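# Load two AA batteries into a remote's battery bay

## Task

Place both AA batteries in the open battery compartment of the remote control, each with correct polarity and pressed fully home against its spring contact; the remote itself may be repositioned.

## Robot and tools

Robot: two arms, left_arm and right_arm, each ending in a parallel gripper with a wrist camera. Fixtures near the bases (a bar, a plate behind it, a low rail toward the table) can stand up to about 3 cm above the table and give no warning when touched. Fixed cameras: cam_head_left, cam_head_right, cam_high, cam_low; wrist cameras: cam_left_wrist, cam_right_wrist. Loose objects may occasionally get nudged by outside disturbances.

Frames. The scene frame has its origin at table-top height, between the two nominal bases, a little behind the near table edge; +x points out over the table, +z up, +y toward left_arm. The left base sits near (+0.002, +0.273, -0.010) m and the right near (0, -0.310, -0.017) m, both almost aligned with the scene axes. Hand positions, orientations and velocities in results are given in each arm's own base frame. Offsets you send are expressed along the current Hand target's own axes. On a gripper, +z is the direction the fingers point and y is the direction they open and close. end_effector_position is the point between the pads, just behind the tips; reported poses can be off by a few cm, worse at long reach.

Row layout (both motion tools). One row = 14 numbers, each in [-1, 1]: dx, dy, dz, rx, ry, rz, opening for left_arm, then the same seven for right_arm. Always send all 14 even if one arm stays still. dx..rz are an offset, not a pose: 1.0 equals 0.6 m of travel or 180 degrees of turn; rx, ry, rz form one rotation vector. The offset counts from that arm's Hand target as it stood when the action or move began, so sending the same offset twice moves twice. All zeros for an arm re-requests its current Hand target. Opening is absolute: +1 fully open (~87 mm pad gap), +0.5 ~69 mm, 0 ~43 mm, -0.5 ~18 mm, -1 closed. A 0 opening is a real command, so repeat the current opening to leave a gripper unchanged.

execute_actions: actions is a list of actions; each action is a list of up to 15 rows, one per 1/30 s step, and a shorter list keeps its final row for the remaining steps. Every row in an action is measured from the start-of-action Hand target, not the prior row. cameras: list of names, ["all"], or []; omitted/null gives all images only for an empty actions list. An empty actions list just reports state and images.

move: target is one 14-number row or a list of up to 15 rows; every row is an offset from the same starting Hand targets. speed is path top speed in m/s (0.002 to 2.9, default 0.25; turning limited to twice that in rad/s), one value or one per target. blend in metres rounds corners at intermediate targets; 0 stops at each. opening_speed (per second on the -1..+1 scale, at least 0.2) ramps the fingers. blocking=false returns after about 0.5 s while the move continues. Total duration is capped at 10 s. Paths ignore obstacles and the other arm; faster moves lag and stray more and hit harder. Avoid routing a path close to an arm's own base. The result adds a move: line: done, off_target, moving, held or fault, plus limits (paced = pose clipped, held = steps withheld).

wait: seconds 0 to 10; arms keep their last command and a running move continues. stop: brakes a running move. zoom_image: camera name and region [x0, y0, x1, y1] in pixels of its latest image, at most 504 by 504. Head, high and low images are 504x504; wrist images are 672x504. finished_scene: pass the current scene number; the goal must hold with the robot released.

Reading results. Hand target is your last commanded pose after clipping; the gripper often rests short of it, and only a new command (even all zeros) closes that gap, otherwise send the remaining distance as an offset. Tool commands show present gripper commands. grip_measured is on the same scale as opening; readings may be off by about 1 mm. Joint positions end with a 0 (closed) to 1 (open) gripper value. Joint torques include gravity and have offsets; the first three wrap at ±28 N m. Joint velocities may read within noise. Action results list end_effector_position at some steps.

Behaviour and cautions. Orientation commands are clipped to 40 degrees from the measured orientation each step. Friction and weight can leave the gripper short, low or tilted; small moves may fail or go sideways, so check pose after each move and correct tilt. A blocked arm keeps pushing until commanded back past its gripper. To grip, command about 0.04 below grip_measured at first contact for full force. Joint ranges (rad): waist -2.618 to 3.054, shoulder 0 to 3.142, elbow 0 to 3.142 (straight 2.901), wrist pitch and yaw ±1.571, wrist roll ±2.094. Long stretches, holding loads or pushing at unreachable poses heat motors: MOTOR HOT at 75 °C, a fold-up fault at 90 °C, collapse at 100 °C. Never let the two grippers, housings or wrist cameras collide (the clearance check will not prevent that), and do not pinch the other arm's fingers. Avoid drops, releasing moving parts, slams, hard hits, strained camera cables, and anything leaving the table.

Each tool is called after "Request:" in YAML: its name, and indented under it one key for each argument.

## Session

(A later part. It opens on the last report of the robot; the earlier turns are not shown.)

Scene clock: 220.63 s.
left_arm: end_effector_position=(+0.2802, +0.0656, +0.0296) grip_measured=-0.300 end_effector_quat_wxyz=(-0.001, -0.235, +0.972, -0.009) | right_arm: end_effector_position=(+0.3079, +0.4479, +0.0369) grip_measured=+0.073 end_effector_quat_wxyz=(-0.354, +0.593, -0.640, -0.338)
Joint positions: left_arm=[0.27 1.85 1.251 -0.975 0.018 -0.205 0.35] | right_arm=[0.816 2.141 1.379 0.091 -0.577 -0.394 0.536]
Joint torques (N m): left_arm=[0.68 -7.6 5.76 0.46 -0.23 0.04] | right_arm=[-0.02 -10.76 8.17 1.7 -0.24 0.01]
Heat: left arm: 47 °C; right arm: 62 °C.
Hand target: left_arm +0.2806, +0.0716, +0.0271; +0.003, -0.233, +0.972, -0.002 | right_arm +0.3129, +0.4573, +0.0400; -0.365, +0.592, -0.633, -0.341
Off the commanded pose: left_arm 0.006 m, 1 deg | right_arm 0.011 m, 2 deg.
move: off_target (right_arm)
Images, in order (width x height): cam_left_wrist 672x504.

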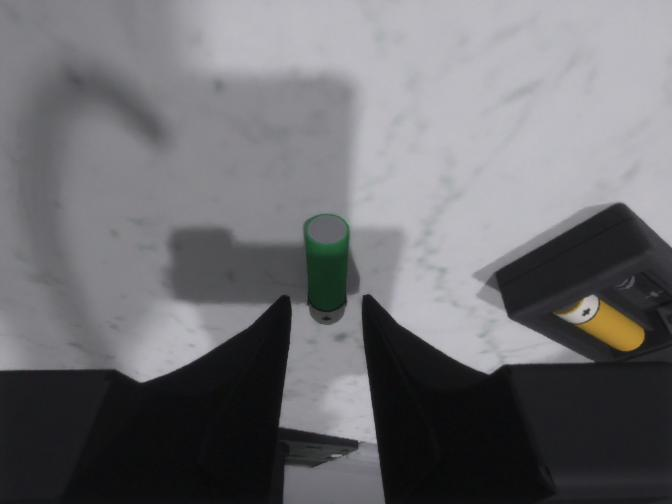

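Request:
move:
  target:
    - [0.003,0.0,0.0075,0,0,0,-0.3,0,0,0,0,0,0,0.0]
    - [0.003,0.0,0.0075,0,0,0,-0.7,0,0,0,0,0,0,0.0]
  speed: 0.04
  opening_speed: 0.8
  cameras: ["cam_left_wrist"]

Request:
zoom_image:
  camera: "cam_left_wrist"
  region: [240, 180, 420, 360]

Scene clock: 222.90 s.
left_arm: end_effector_position=(+0.2789, +0.0653, +0.0253) grip_measured=-0.616 end_effector_quat_wxyz=(+0.000, -0.235, +0.972, -0.009) | right_arm: end_effector_position=(+0.3079, +0.4479, +0.0369) grip_measured=+0.073 end_effector_quat_wxyz=(-0.354, +0.593, -0.640, -0.338)
Joint positions: left_arm=[0.27 1.85 1.233 -0.955 0.018 -0.205 0.192] | right_arm=[0.816 2.141 1.379 0.091 -0.577 -0.394 0.536]
Joint torques (N m): left_arm=[0.58 -7.25 5.86 0.5 -0.17 0.01] | right_arm=[-0.02 -10.74 8.17 1.7 -0.25 0.01]
Heat: left arm: 47 °C; right arm: 62 °C.
Hand target: left_arm +0.2789, +0.0707, +0.0226; +0.003, -0.233, +0.972, -0.002 | right_arm +0.3129, +0.4573, +0.0400; -0.365, +0.592, -0.633, -0.341
Off the commanded pose: left_arm 0.006 m, 1 deg | right_arm 0.011 m, 2 deg.
move: off_target (right_arm)
Images, in order (width x height): cam_left_wrist 672x504.

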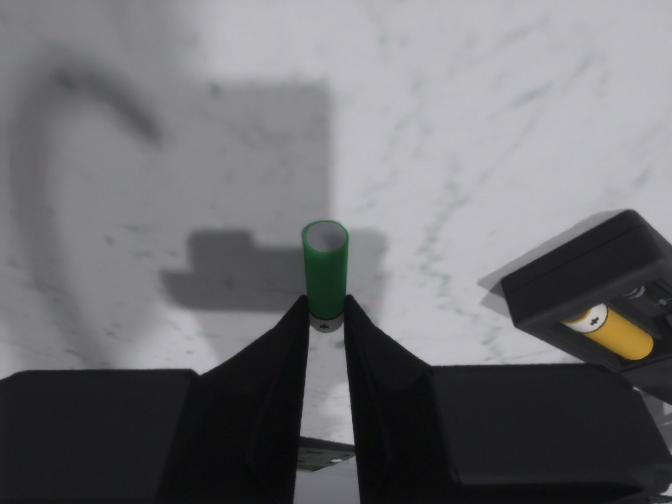

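Scaled by 2.800.

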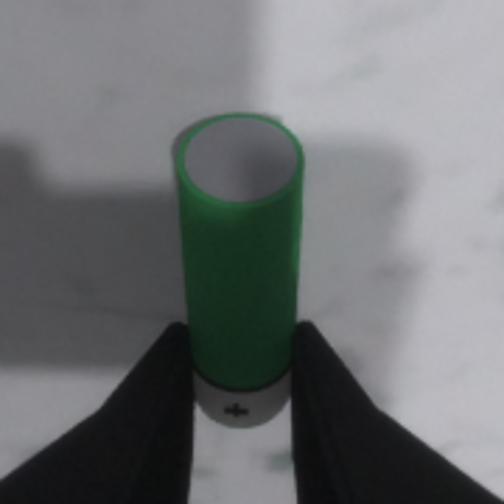

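Request:
move:
  target:
    - [0.0,0.0,0.0,0,0,0,-0.4,0,0,0,0,0,0,0.0]
    - [0.0,0.0,-0.035,0,0,0,-0.4,0,0,0,0,0,0,0.0]
    - [0.001,0.0,-0.0045,0,0,0,-0.4,0,0,0,0,0,0,0.0]
    - [0.001,0.0,-0.0045,0,0,0,-0.7,0,0,0,0,0,0,0.0]
  speed: 0.06
  opening_speed: 0.8
  cameras: ["cam_left_wrist"]

Request:
zoom_image:
  camera: "cam_left_wrist"
  region: [240, 180, 420, 360]

Scene clock: 227.03 s.
left_arm: end_effector_position=(+0.2779, +0.0650, +0.0264) grip_measured=-0.621 end_effector_quat_wxyz=(-0.003, -0.235, +0.972, -0.009) | right_arm: end_effector_position=(+0.3079, +0.4479, +0.0369) grip_measured=+0.073 end_effector_quat_wxyz=(-0.354, +0.593, -0.640, -0.338)
Joint positions: left_arm=[0.27 1.85 1.237 -0.965 0.018 -0.205 0.19] | right_arm=[0.816 2.141 1.379 0.091 -0.577 -0.394 0.536]
Joint torques (N m): left_arm=[0.62 -8.05 5.7 0.45 -0.16 0.01] | right_arm=[-0.02 -10.74 8.17 1.7 -0.24 0.01]
Heat: left arm: 47 °C; right arm: 62 °C.
Hand target: left_arm +0.2784, +0.0704, +0.0253; +0.003, -0.233, +0.972, -0.002 | right_arm +0.3129, +0.4573, +0.0400; -0.365, +0.592, -0.633, -0.341
Off the commanded pose: left_arm 0.006 m, 1 deg | right_arm 0.011 m, 2 deg.
move: off_target (right_arm)
Images, in order (width x height): cam_left_wrist 672x504.

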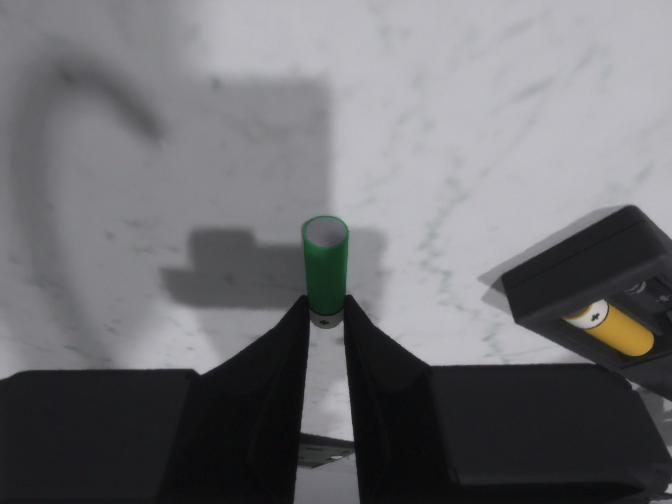

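Scaled by 2.800.

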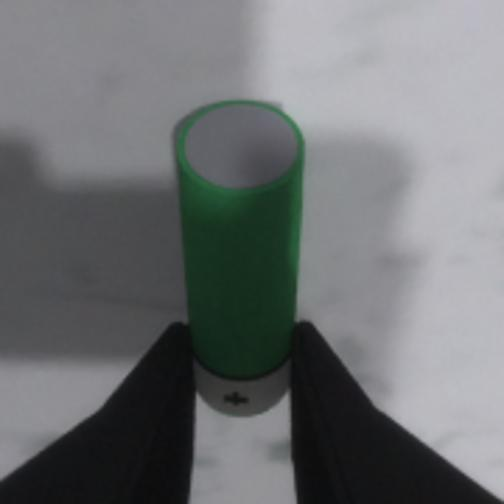

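Request:
move:
  target:
    - [0,0,-0.09,0,0,0,-0.7,0,0,0,0,0,0,0.0]
    - [0.003,-0.2423,-0.0983,0.0528,0.1026,-0.2996,-0.7,0,0,0,0,0,0,0.0]
  speed: 0.15
  blend: [0.02,0]
  cameras: ["cam_left_wrist","cam_right_wrist"]

Request:
zoom_image:
  camera: "cam_left_wrist"
  region: [240, 150, 440, 350]

Scene clock: 236.80 s.
left_arm: end_effector_position=(+0.3364, -0.0587, +0.0822) grip_measured=-0.621 end_effector_quat_wxyz=(-0.134, -0.638, +0.750, -0.108) | right_arm: end_effector_position=(+0.3079, +0.4479, +0.0369) grip_measured=+0.073 end_effector_quat_wxyz=(-0.354, +0.593, -0.640, -0.338)
Joint positions: left_arm=[0.108 1.946 1.497 -1.227 0.33 -1.284 0.19] | right_arm=[0.816 2.141 1.379 0.091 -0.577 -0.394 0.536]
Joint torques (N m): left_arm=[0.02 -8.27 7.53 0.18 0.19 -0.25] | right_arm=[-0.02 -10.74 8.17 1.7 -0.25 0.01]
Heat: left arm: 46 °C; right arm: 62 °C.
Hand target: left_arm +0.3423, -0.0598, +0.0849; -0.130, -0.642, +0.746, -0.116 | right_arm +0.3129, +0.4573, +0.0400; -0.365, +0.592, -0.633, -0.341
Off the commanded pose: left_arm 0.007 m, 1 deg | right_arm 0.011 m, 2 deg.
move: off_target (right_arm)
Images, in order (width x height): cam_left_wrist 672x504, cam_right_wrist 672x504.

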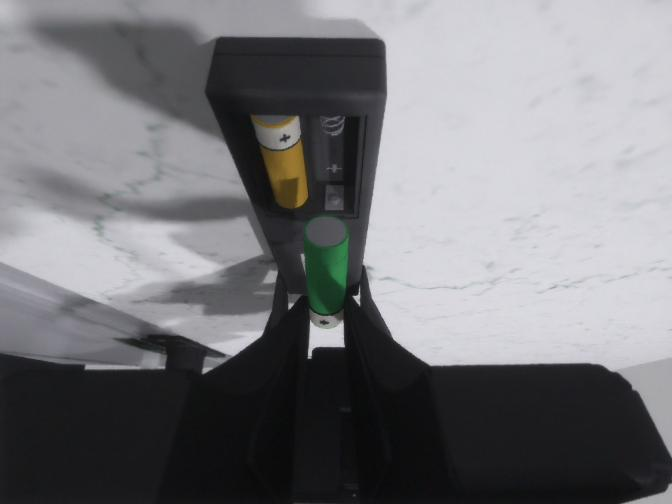

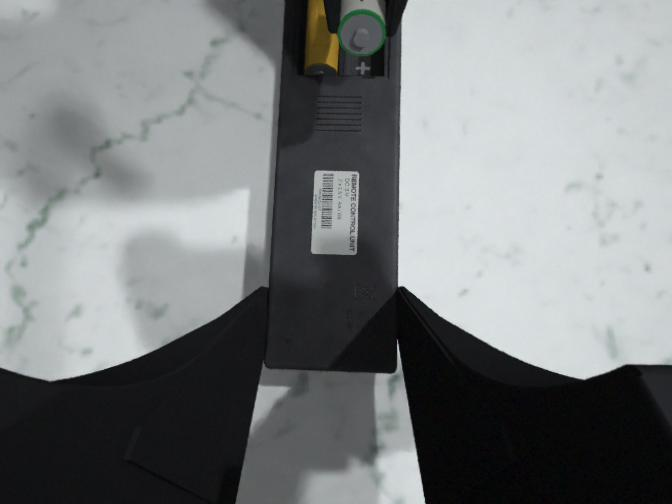

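Scaled by 2.520.

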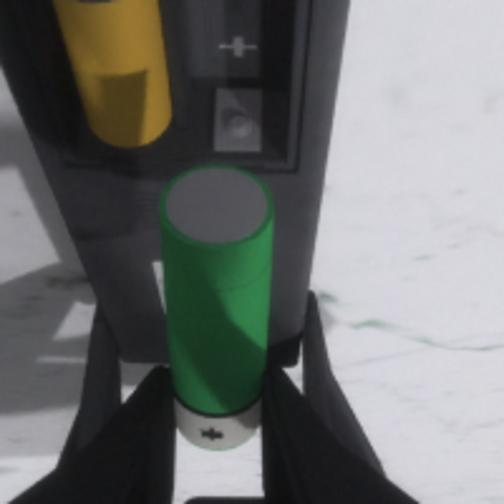

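Request:
move:
  target: [-0.0166,0.0003,0.0453,0.0019,0,-0.0052,-0.7,0,0,0,0,0,0,0.0]
  speed: 0.08
  cameras: ["cam_left_wrist","cam_right_wrist"]

Request:
zoom_image:
  camera: "cam_left_wrist"
  region: [240, 150, 440, 350]

Request:
zoom_image:
  camera: "cam_right_wrist"
  region: [250, 0, 420, 120]

Scene clock: 240.13 s.
left_arm: end_effector_position=(+0.3400, -0.0587, +0.0563) grip_measured=-0.621 end_effector_quat_wxyz=(-0.129, -0.644, +0.746, -0.112) | right_arm: end_effector_position=(+0.3079, +0.4479, +0.0370) grip_measured=+0.073 end_effector_quat_wxyz=(-0.354, +0.593, -0.640, -0.338)
Joint positions: left_arm=[0.108 1.968 1.424 -1.115 0.331 -1.301 0.19] | right_arm=[0.816 2.141 1.379 0.091 -0.577 -0.394 0.536]
Joint torques (N m): left_arm=[0.17 -8.72 5.89 0.26 0.18 -0.22] | right_arm=[-0.02 -10.74 8.17 1.7 -0.24 0.01]
Heat: left arm: 46 °C; right arm: 62 °C.
Hand target: left_arm +0.3424, -0.0598, +0.0561; -0.129, -0.649, +0.741, -0.117 | right_arm +0.3129, +0.4574, +0.0400; -0.365, +0.592, -0.633, -0.341
Off the commanded pose: left_arm 0.003 m, 1 deg | right_arm 0.011 m, 2 deg.
move: off_target (right_arm)
Images, in order (width x height): cam_left_wrist 672x504, cam_right_wrist 672x504.

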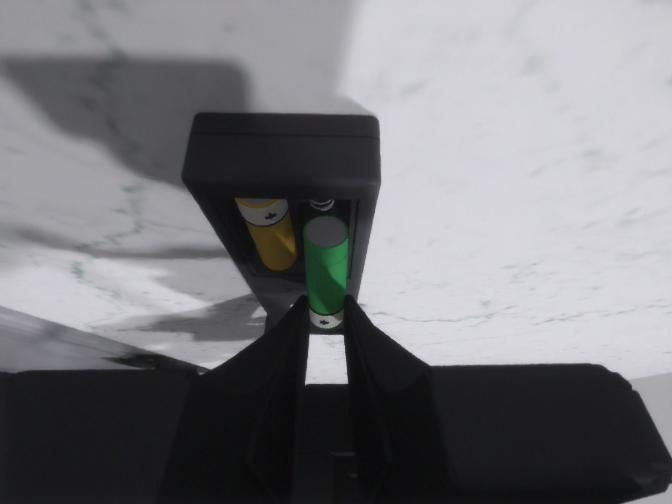

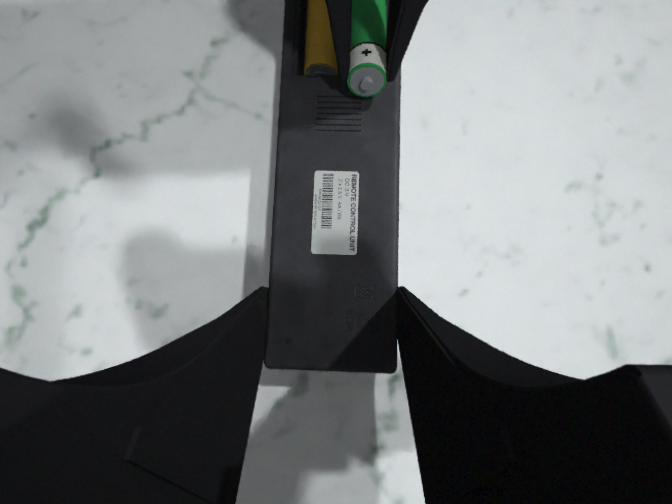

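Scaled by 2.520.

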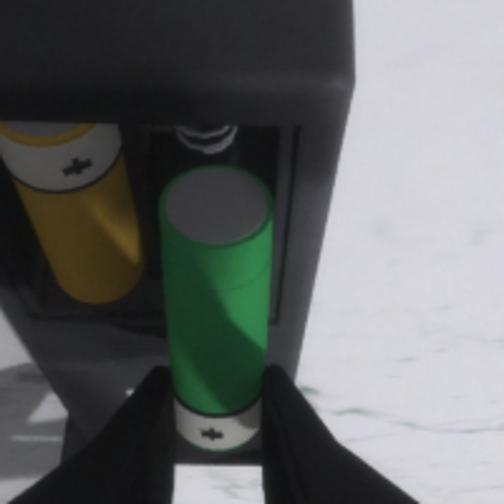

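Scaled by 2.965.

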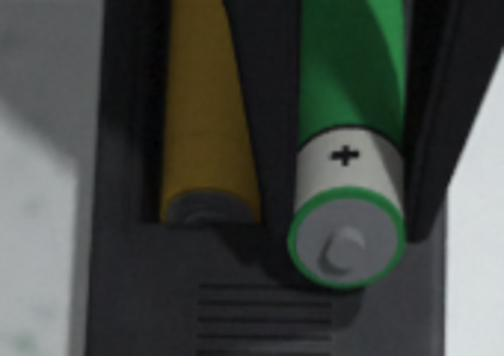

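Request:
move:
  target: [-0.0042,0.0017,0.0118,0.0,0,0,-0.7,0,0,0,0,0,0,0.0]
  speed: 0.04
  cameras: ["cam_left_wrist","cam_right_wrist"]

Request:
zoom_image:
  camera: "cam_left_wrist"
  region: [240, 150, 440, 350]

Request:
zoom_image:
  camera: "cam_right_wrist"
  region: [250, 0, 420, 120]

Scene clock: 243.03 s.
left_arm: end_effector_position=(+0.3395, -0.0602, +0.0540) grip_measured=-0.621 end_effector_quat_wxyz=(-0.131, -0.643, +0.745, -0.116) | right_arm: end_effector_position=(+0.3079, +0.4479, +0.0370) grip_measured=+0.073 end_effector_quat_wxyz=(-0.354, +0.593, -0.640, -0.338)
Joint positions: left_arm=[0.108 1.968 1.411 -1.101 0.34 -1.301 0.19] | right_arm=[0.816 2.141 1.379 0.091 -0.577 -0.394 0.536]
Joint torques (N m): left_arm=[0.34 -8.14 4.82 0.4 0.11 -0.28] | right_arm=[-0.02 -10.74 8.17 1.7 -0.24 0.01]
Heat: left arm: 46 °C; right arm: 62 °C.
Hand target: left_arm +0.3414, -0.0598, +0.0485; -0.129, -0.649, +0.741, -0.117 | right_arm +0.3129, +0.4574, +0.0400; -0.365, +0.592, -0.633, -0.341
Off the commanded pose: left_arm 0.006 m, 1 deg | right_arm 0.011 m, 2 deg.
move: off_target (right_arm)
Images, in order (width x height): cam_left_wrist 672x504, cam_right_wrist 672x504.

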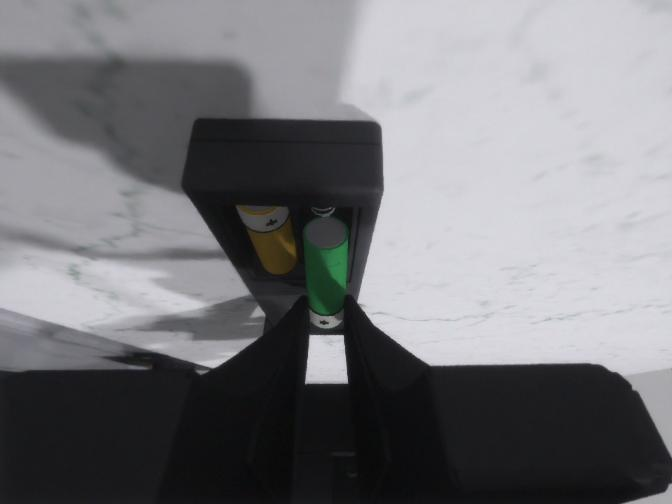

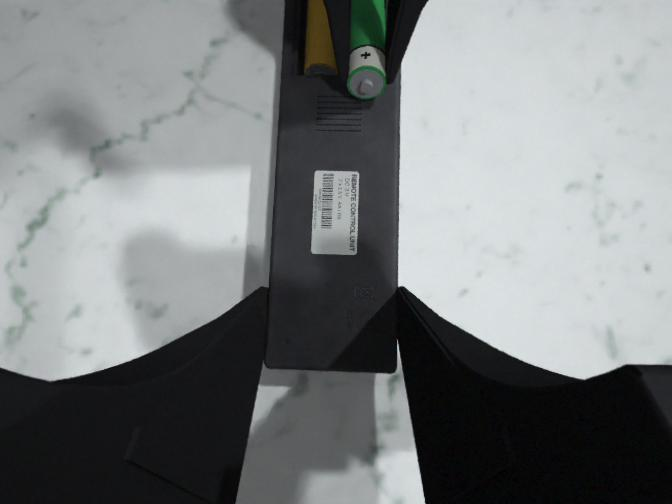

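Scaled by 2.520.

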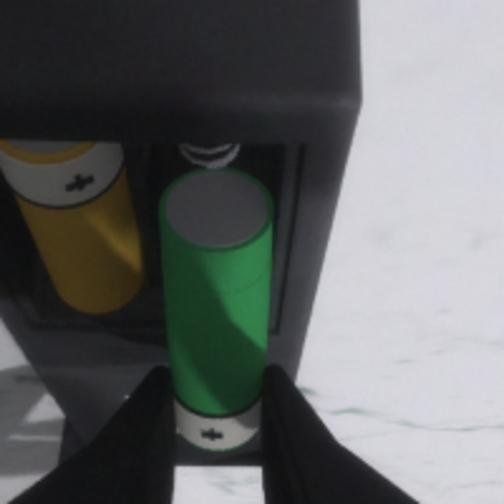

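Scaled by 2.965.

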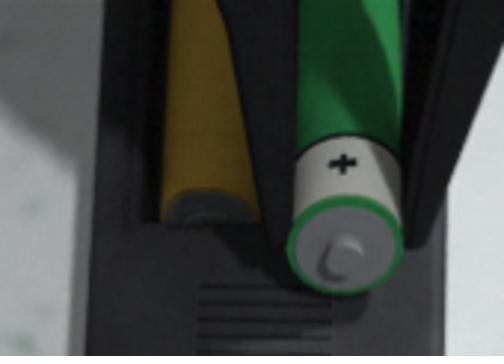

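Request:
move:
  target: [-0.0028,0.0055,0.0078,0.0,0,0,-0.7,0,0,0,0,0,0,0.0]
  speed: 0.03
  cameras: ["cam_left_wrist","cam_right_wrist"]

Request:
zoom_image:
  camera: "cam_left_wrist"
  region: [240, 150, 440, 350]

Request:
zoom_image:
  camera: "cam_right_wrist"
  region: [250, 0, 420, 120]

Scene clock: 244.63 s.
left_arm: end_effector_position=(+0.3390, -0.0600, +0.0528) grip_measured=-0.621 end_effector_quat_wxyz=(-0.135, -0.646, +0.741, -0.123) | right_arm: end_effector_position=(+0.3079, +0.4479, +0.0370) grip_measured=+0.073 end_effector_quat_wxyz=(-0.354, +0.593, -0.640, -0.338)
Joint positions: left_arm=[0.117 1.967 1.397 -1.089 0.358 -1.301 0.19] | right_arm=[0.816 2.141 1.379 0.091 -0.577 -0.394 0.536]
Joint torques (N m): left_arm=[-0.18 -8.47 3.58 0.42 -0.05 -0.23] | right_arm=[-0.02 -10.76 8.18 1.7 -0.24 0.01]
Heat: left arm: 46 °C; right arm: 62 °C.
Hand target: left_arm +0.3381, -0.0594, +0.0435; -0.129, -0.649, +0.741, -0.117 | right_arm +0.3129, +0.4574, +0.0400; -0.365, +0.592, -0.633, -0.341
Off the commanded pose: left_arm 0.009 m, 1 deg | right_arm 0.011 m, 2 deg.
move: off_target (right_arm)
Images, in order (width x height): cam_left_wrist 672x504, cam_right_wrist 672x504.

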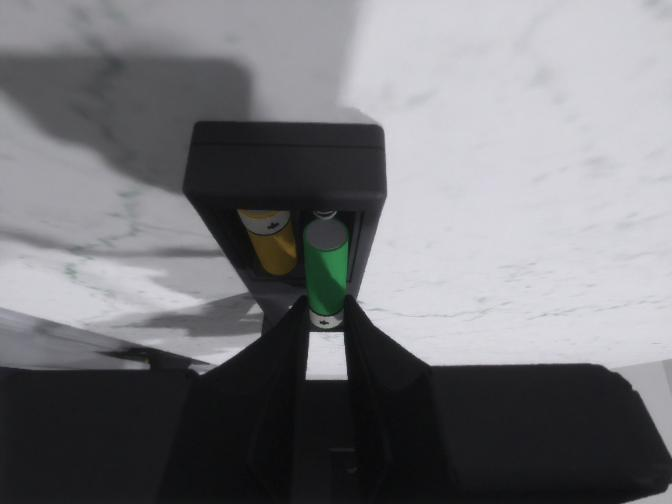

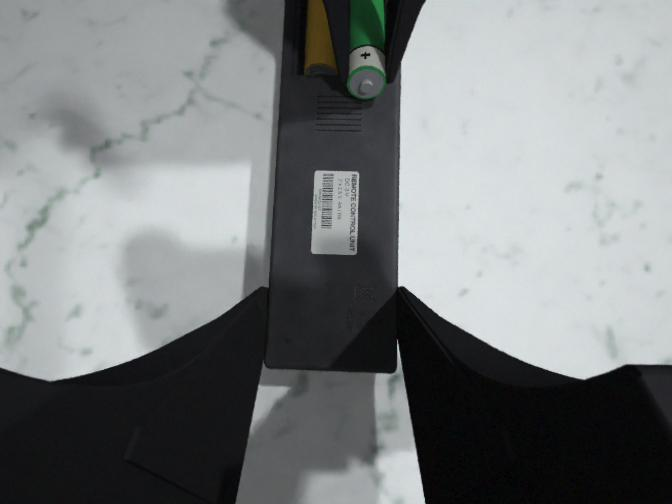

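Scaled by 2.520.

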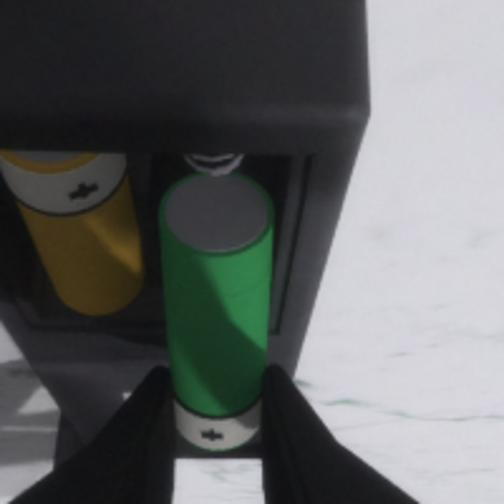

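Scaled by 2.965.

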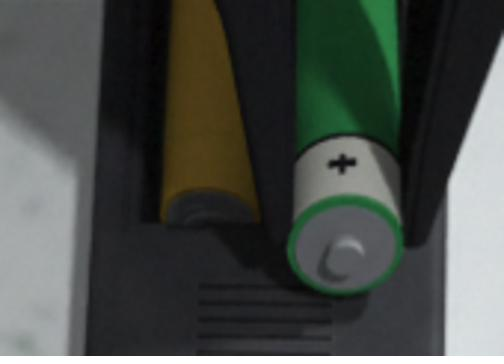

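Request:
move:
  target: [-0.0233,0.0003,-0.0165,0.0,0,0,-0.7,0.0104,0,-0.017,0,0,0,0.0]
  speed: 0.03
  cameras: ["cam_left_wrist","cam_right_wrist"]

Request:
zoom_image:
  camera: "cam_left_wrist"
  region: [240, 150, 440, 350]

Request:
zoom_image:
  camera: "cam_right_wrist"
  region: [250, 0, 420, 120]

Scene clock: 248.27 s.
left_arm: end_effector_position=(+0.3396, -0.0498, +0.0511) grip_measured=-0.621 end_effector_quat_wxyz=(-0.136, -0.650, +0.737, -0.127) | right_arm: end_effector_position=(+0.3097, +0.4468, +0.0369) grip_measured=+0.073 end_effector_quat_wxyz=(-0.356, +0.592, -0.639, -0.338)
Joint positions: left_arm=[0.149 1.974 1.397 -1.089 0.363 -1.279 0.19] | right_arm=[0.812 2.141 1.376 0.098 -0.58 -0.394 0.536]
Joint torques (N m): left_arm=[0.59 -7.94 7.13 0.1 -0.2 0.02] | right_arm=[-0.96 -13.41 4.86 1.74 -0.35 -0.14]
Heat: left arm: 46 °C; right arm: 62 °C.
Hand target: left_arm +0.3401, -0.0429, +0.0481; -0.129, -0.649, +0.741, -0.117 | right_arm +0.3121, +0.4454, +0.0397; -0.365, +0.592, -0.633, -0.341
Off the commanded pose: left_arm 0.008 m, 1 deg | right_arm 0.004 m, 1 deg.
move: done
Images, in order (width x height): cam_left_wrist 672x504, cam_right_wrist 672x504.

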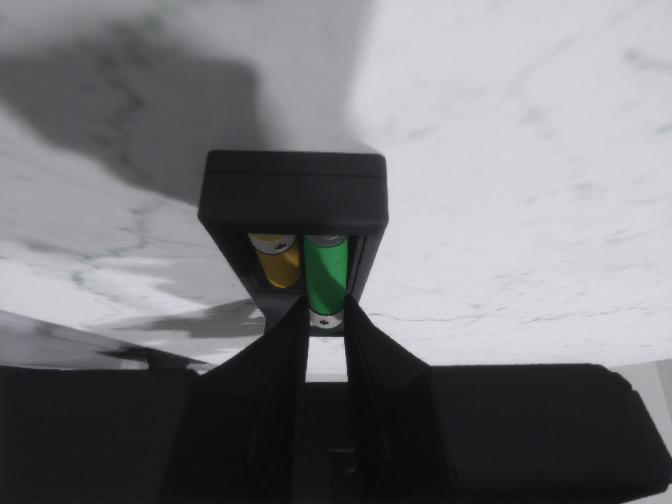

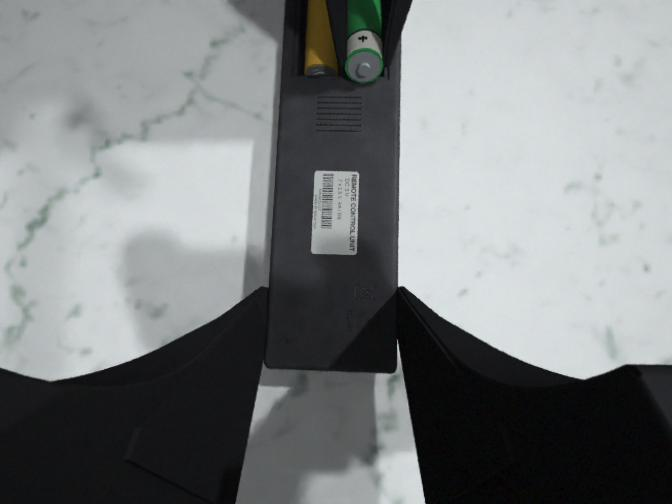

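Scaled by 2.520.

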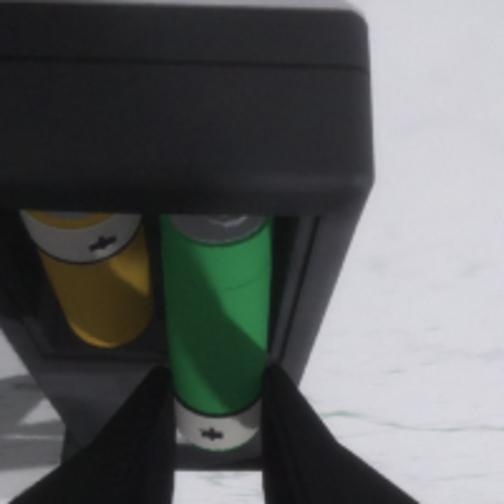

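Scaled by 2.965.

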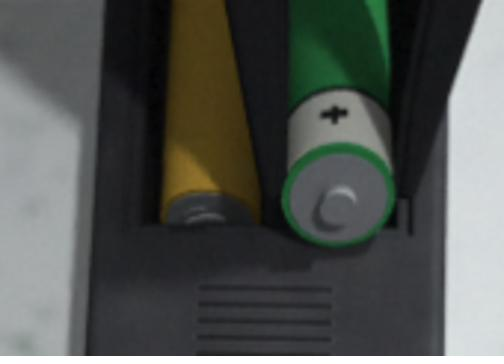

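Request:
move:
  target: [-0.0198,0.001,-0.001,0.0,0,0,-0.7,0,0,0,0,0,0,0.0]
  speed: 0.03
  cameras: ["cam_left_wrist","cam_right_wrist"]

Request:
zoom_image:
  camera: "cam_left_wrist"
  region: [240, 150, 440, 350]

Request:
zoom_image:
  camera: "cam_right_wrist"
  region: [250, 0, 420, 120]

Scene clock: 249.77 s.
left_arm: end_effector_position=(+0.3387, -0.0460, +0.0493) grip_measured=-0.621 end_effector_quat_wxyz=(-0.143, -0.644, +0.739, -0.135) | right_arm: end_effector_position=(+0.3098, +0.4472, +0.0373) grip_measured=+0.073 end_effector_quat_wxyz=(-0.357, +0.592, -0.639, -0.339)
Joint positions: left_arm=[0.168 1.986 1.397 -1.09 0.381 -1.246 0.19] | right_arm=[0.812 2.141 1.376 0.101 -0.581 -0.394 0.536]
Joint torques (N m): left_arm=[1.57 -7.53 7.91 0.06 -0.37 0.05] | right_arm=[-0.96 -13.42 4.88 1.71 -0.34 -0.14]
Heat: left arm: 46 °C; right arm: 63 °C.
Hand target: left_arm +0.3410, -0.0316, +0.0445; -0.129, -0.649, +0.741, -0.117 | right_arm +0.3121, +0.4455, +0.0397; -0.365, +0.592, -0.633, -0.341
Off the commanded pose: left_arm 0.015 m, 3 deg | right_arm 0.004 m, 1 deg.
move: off_target (left_arm)
Images, in order (width x height): cam_left_wrist 672x504, cam_right_wrist 672x504.

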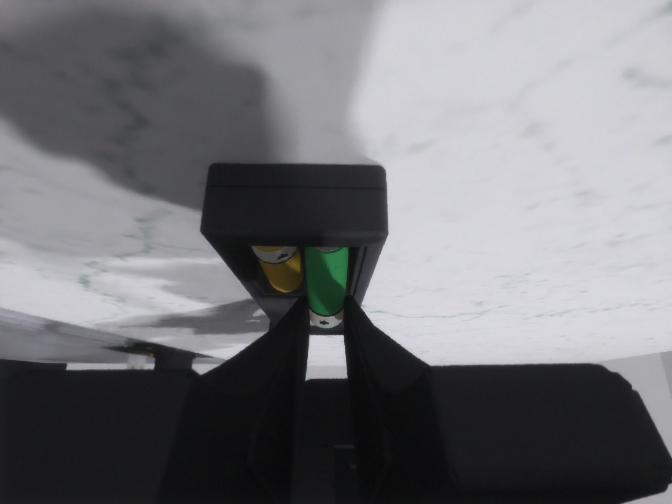

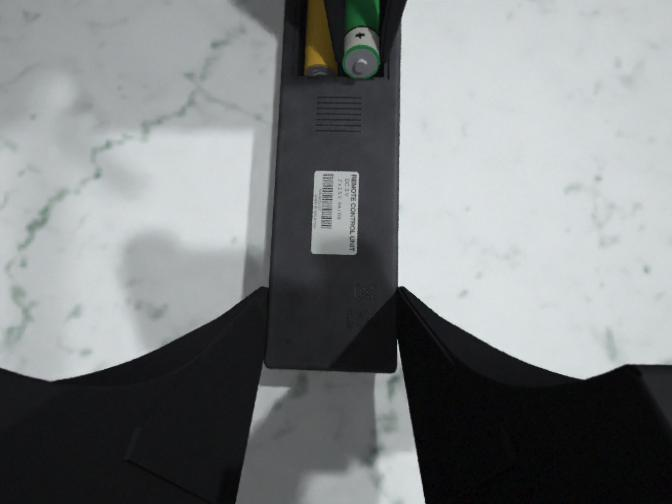

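Scaled by 2.520.

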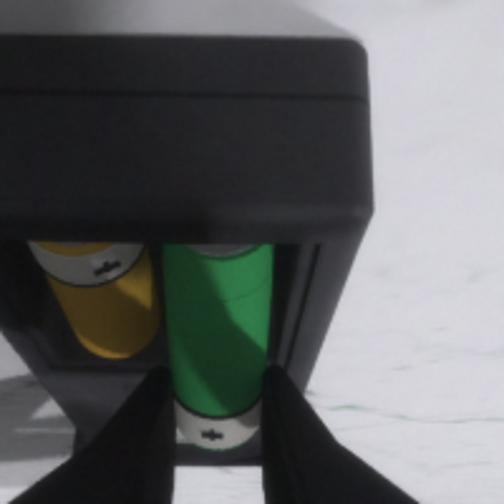

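Scaled by 2.965.

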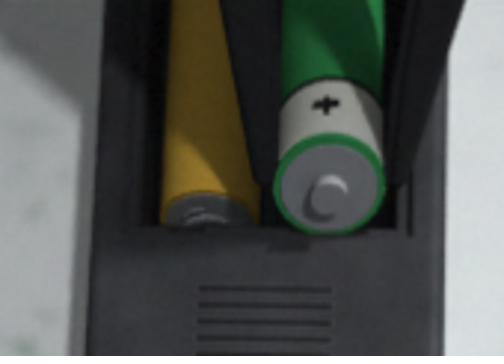

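Request:
move:
  target: [-0.0138,0.0,-0.0005,0.0,0,0,-0.7,0,0,0,0,0,0,0.0]
  speed: 0.03
  cameras: ["cam_left_wrist","cam_right_wrist"]

Request:
zoom_image:
  camera: "cam_left_wrist"
  region: [240, 150, 440, 350]

Request:
zoom_image:
  camera: "cam_right_wrist"
  region: [250, 0, 420, 120]

Scene clock: 251.90 s.
left_arm: end_effector_position=(+0.3382, -0.0439, +0.0496) grip_measured=-0.621 end_effector_quat_wxyz=(-0.151, -0.642, +0.738, -0.142) | right_arm: end_effector_position=(+0.3097, +0.4476, +0.0378) grip_measured=+0.073 end_effector_quat_wxyz=(-0.358, +0.592, -0.637, -0.340)
Joint positions: left_arm=[0.183 1.997 1.403 -1.1 0.401 -1.224 0.19] | right_arm=[0.812 2.141 1.376 0.103 -0.583 -0.394 0.536]
Joint torques (N m): left_arm=[1.98 -7.36 8.34 0.11 -0.63 0] | right_arm=[-0.96 -13.41 4.86 1.69 -0.32 -0.14]
Heat: left arm: 46 °C; right arm: 63 °C.
Hand target: left_arm +0.3420, -0.0237, +0.0419; -0.129, -0.649, +0.741, -0.117 | right_arm +0.3121, +0.4454, +0.0397; -0.365, +0.592, -0.633, -0.341
Off the commanded pose: left_arm 0.022 m, 4 deg | right_arm 0.004 m, 1 deg.
move: off_target (left_arm)
Images, in order (width x height): cam_left_wrist 672x504, cam_right_wrist 672x504.

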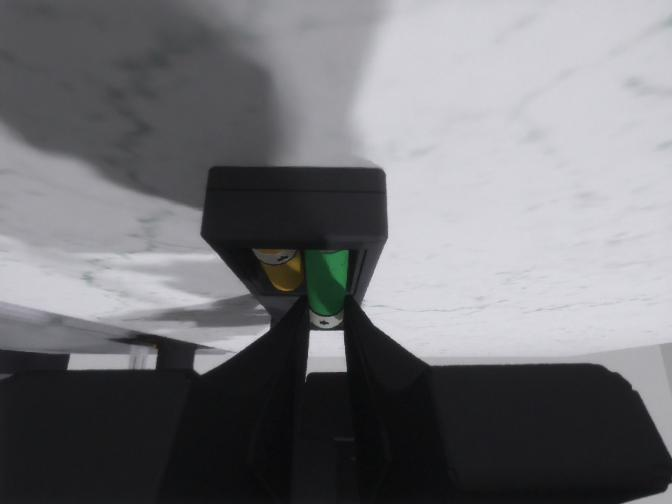

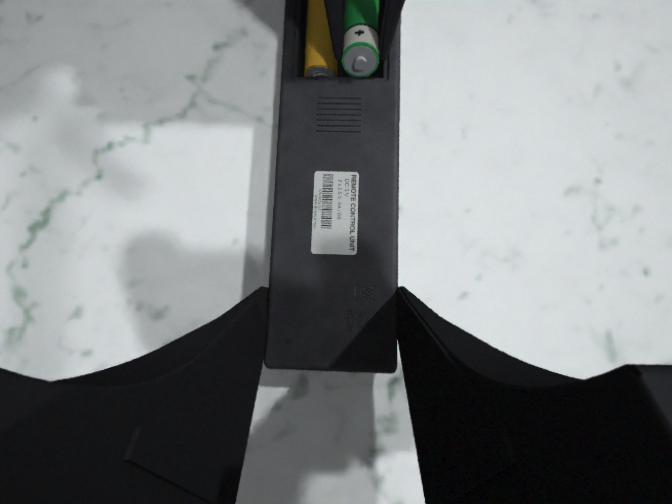

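Scaled by 2.520.

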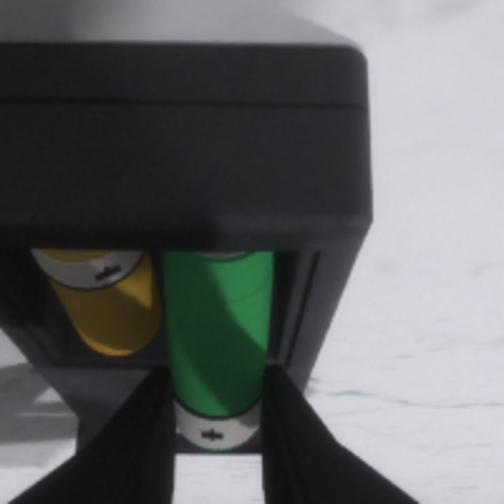

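Scaled by 2.965.

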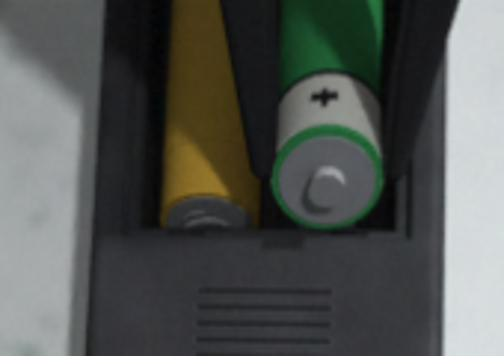

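Request:
move:
  target: [-0.0123,-0.0037,0.004,0.0,0,0,-0.7,0,0,0,0,0,0,0.0]
  speed: 0.03
  cameras: ["cam_left_wrist","cam_right_wrist"]

Request:
zoom_image:
  camera: "cam_left_wrist"
  region: [240, 150, 440, 350]

Request:
zoom_image:
  camera: "cam_right_wrist"
  region: [250, 0, 420, 120]

Scene clock: 256.17 s.
left_arm: end_effector_position=(+0.3386, -0.0425, +0.0494) grip_measured=-0.621 end_effector_quat_wxyz=(-0.162, -0.641, +0.736, -0.147) | right_arm: end_effector_position=(+0.3097, +0.4478, +0.0380) grip_measured=+0.073 end_effector_quat_wxyz=(-0.358, +0.592, -0.637, -0.340)
Joint positions: left_arm=[0.194 2.015 1.417 -1.116 0.418 -1.21 0.19] | right_arm=[0.812 2.141 1.376 0.104 -0.584 -0.394 0.536]
Joint torques (N m): left_arm=[2.14 -7.24 8.2 0.25 -0.88 0.04] | right_arm=[-0.96 -13.41 4.86 1.68 -0.31 -0.14]
Heat: left arm: 46 °C; right arm: 65 °C.
Hand target: left_arm +0.3451, -0.0179, +0.0372; -0.129, -0.649, +0.741, -0.117 | right_arm +0.3121, +0.4455, +0.0397; -0.365, +0.592, -0.633, -0.341
Off the commanded pose: left_arm 0.028 m, 5 deg | right_arm 0.004 m, 1 deg.
move: off_target (left_arm)
Images, in order (width x height): cam_left_wrist 672x504, cam_right_wrist 672x504.

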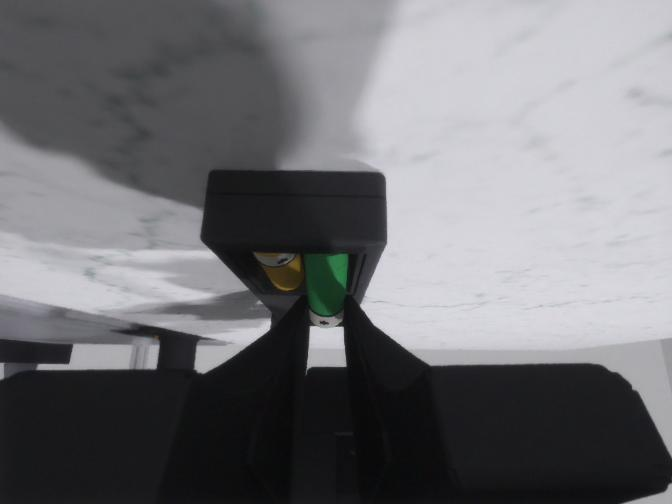

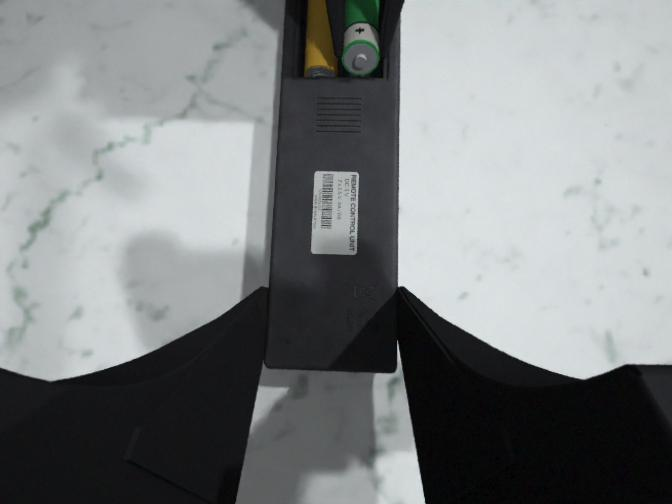

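Scaled by 2.520.

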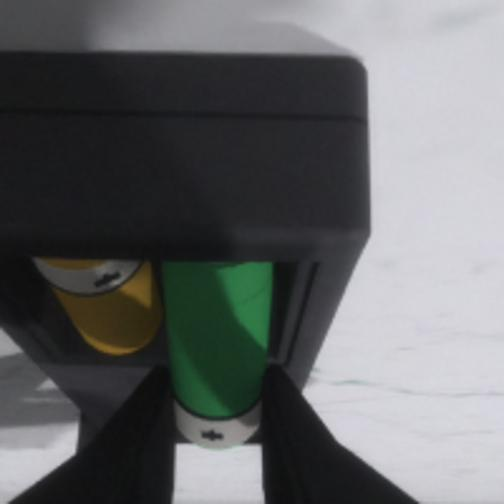

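Scaled by 2.965.

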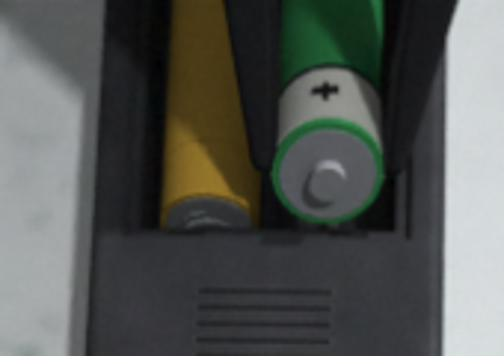

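Request:
move:
  target: [-0.005,0,0.003,0.0,-0.039,0,-0.7,0,0,0,0,0,0,0.0]
  speed: 0.03
  cameras: ["cam_left_wrist","cam_right_wrist"]

Request:
zoom_image:
  camera: "cam_left_wrist"
  region: [240, 150, 440, 350]

Request:
zoom_image:
  camera: "cam_right_wrist"
  region: [250, 0, 420, 120]

Scene clock: 260.40 s.
left_arm: end_effector_position=(+0.3384, -0.0427, +0.0475) grip_measured=-0.621 end_effector_quat_wxyz=(-0.143, -0.643, +0.742, -0.122) | right_arm: end_effector_position=(+0.3097, +0.4479, +0.0382) grip_measured=+0.073 end_effector_quat_wxyz=(-0.358, +0.592, -0.637, -0.340)
Joint positions: left_arm=[0.168 2 1.417 -1.11 0.359 -1.238 0.19] | right_arm=[0.812 2.141 1.376 0.105 -0.584 -0.393 0.536]
Joint torques (N m): left_arm=[0.88 -9.68 6.09 0.53 -1.43 -0.27] | right_arm=[-0.98 -13.42 4.86 1.67 -0.31 -0.14]
Heat: left arm: 46 °C; right arm: 66 °C.
Hand target: left_arm +0.3454, -0.0159, +0.0345; -0.083, -0.655, +0.747, -0.077 | right_arm +0.3121, +0.4454, +0.0397; -0.365, +0.592, -0.633, -0.341
Off the commanded pose: left_arm 0.031 m, 9 deg | right_arm 0.004 m, 1 deg.
move: off_target (left_arm)
Images, in order (width x height): cam_left_wrist 672x504, cam_right_wrist 672x504.

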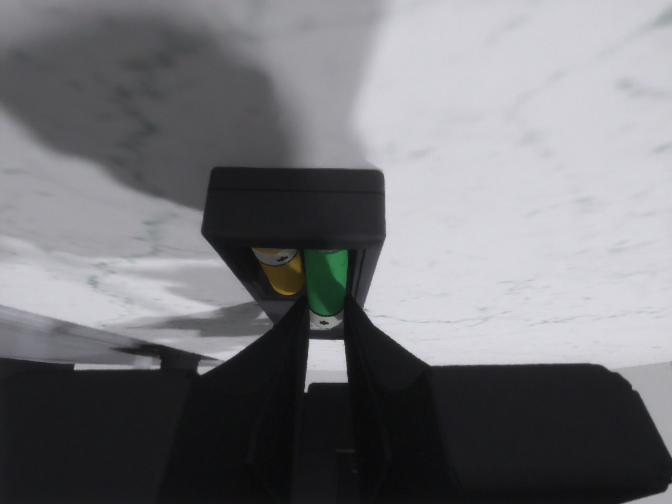

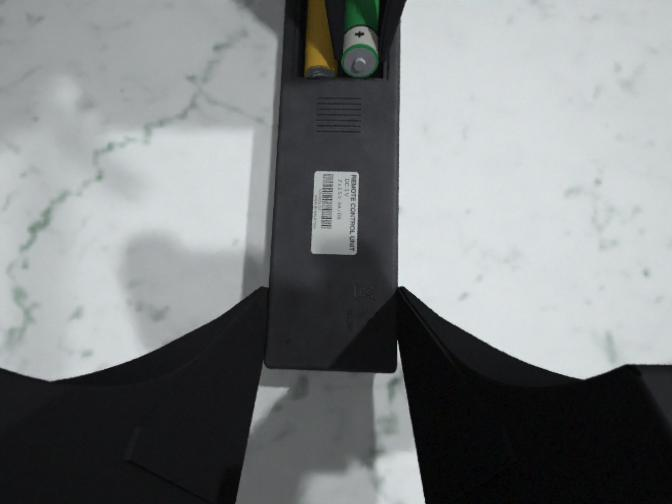

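Scaled by 2.520.

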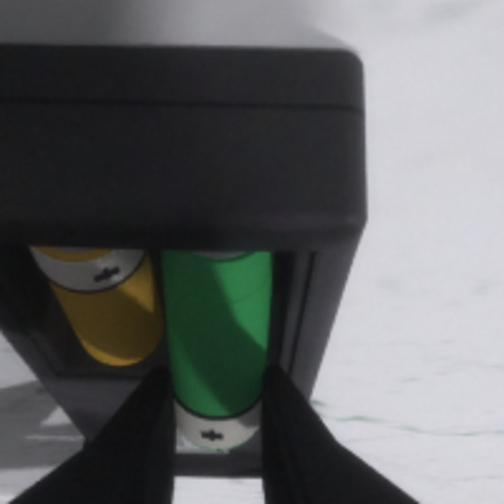

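Scaled by 2.965.

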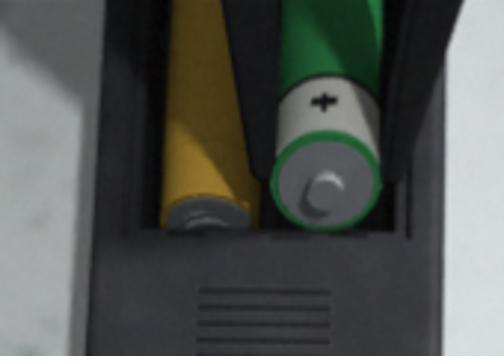

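Request:
move:
  target: [-0.012,0,0.003,0.0,-0.033,0,-0.7,0,0,0,0,0,0,0.0]
  speed: 0.03
  cameras: ["cam_left_wrist","cam_right_wrist"]

Request:
zoom_image:
  camera: "cam_left_wrist"
  region: [240, 150, 440, 350]

Request:
zoom_image:
  camera: "cam_right_wrist"
  region: [250, 0, 420, 120]

Scene clock: 263.03 s.
left_arm: end_effector_position=(+0.3385, -0.0411, +0.0446) grip_measured=-0.621 end_effector_quat_wxyz=(-0.112, -0.642, +0.753, -0.088) | right_arm: end_effector_position=(+0.3101, +0.4489, +0.0392) grip_measured=+0.072 end_effector_quat_wxyz=(-0.361, +0.592, -0.635, -0.341)
Joint positions: left_arm=[0.132 1.983 1.417 -1.101 0.271 -1.267 0.19] | right_arm=[0.812 2.141 1.376 0.111 -0.585 -0.393 0.536]
Joint torques (N m): left_arm=[1.66 -10.33 4.68 0.69 -1.58 -0.32] | right_arm=[-0.98 -13.41 4.86 1.62 -0.3 -0.14]
Heat: left arm: 46 °C; right arm: 66 °C.
Hand target: left_arm +0.3463, -0.0093, +0.0311; -0.044, -0.658, +0.751, -0.043 | right_arm +0.3120, +0.4456, +0.0397; -0.365, +0.592, -0.633, -0.341
Off the commanded pose: left_arm 0.035 m, 10 deg | right_arm 0.004 m, 1 deg.
move: off_target (left_arm)
Images, in order (width x height): cam_left_wrist 672x504, cam_right_wrist 672x504.

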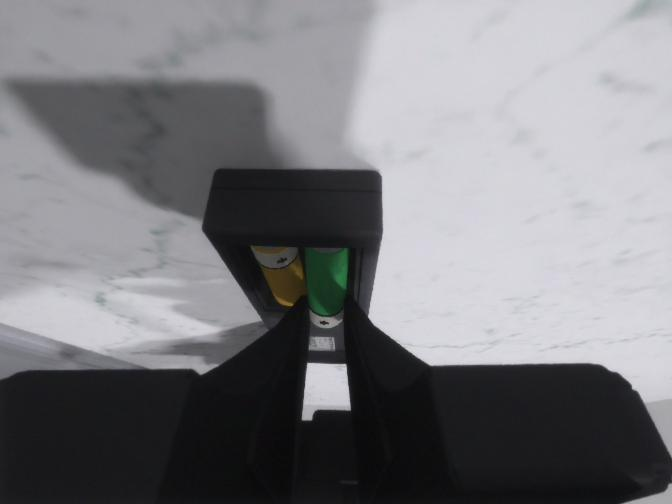

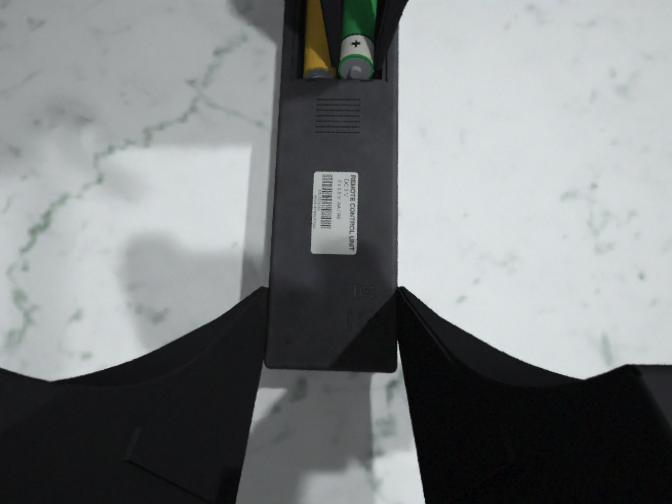

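Scaled by 2.520.

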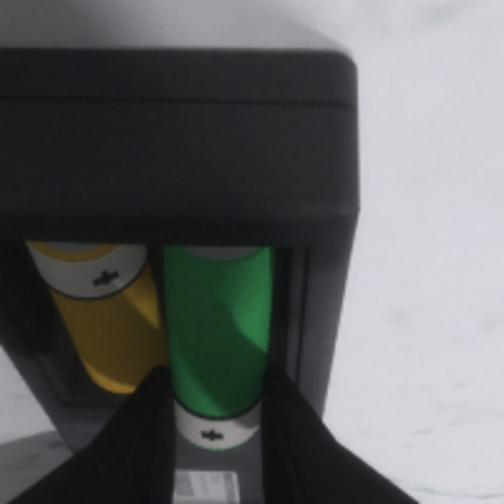

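Scaled by 2.965.

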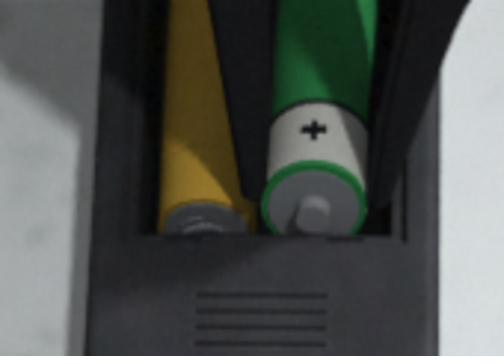

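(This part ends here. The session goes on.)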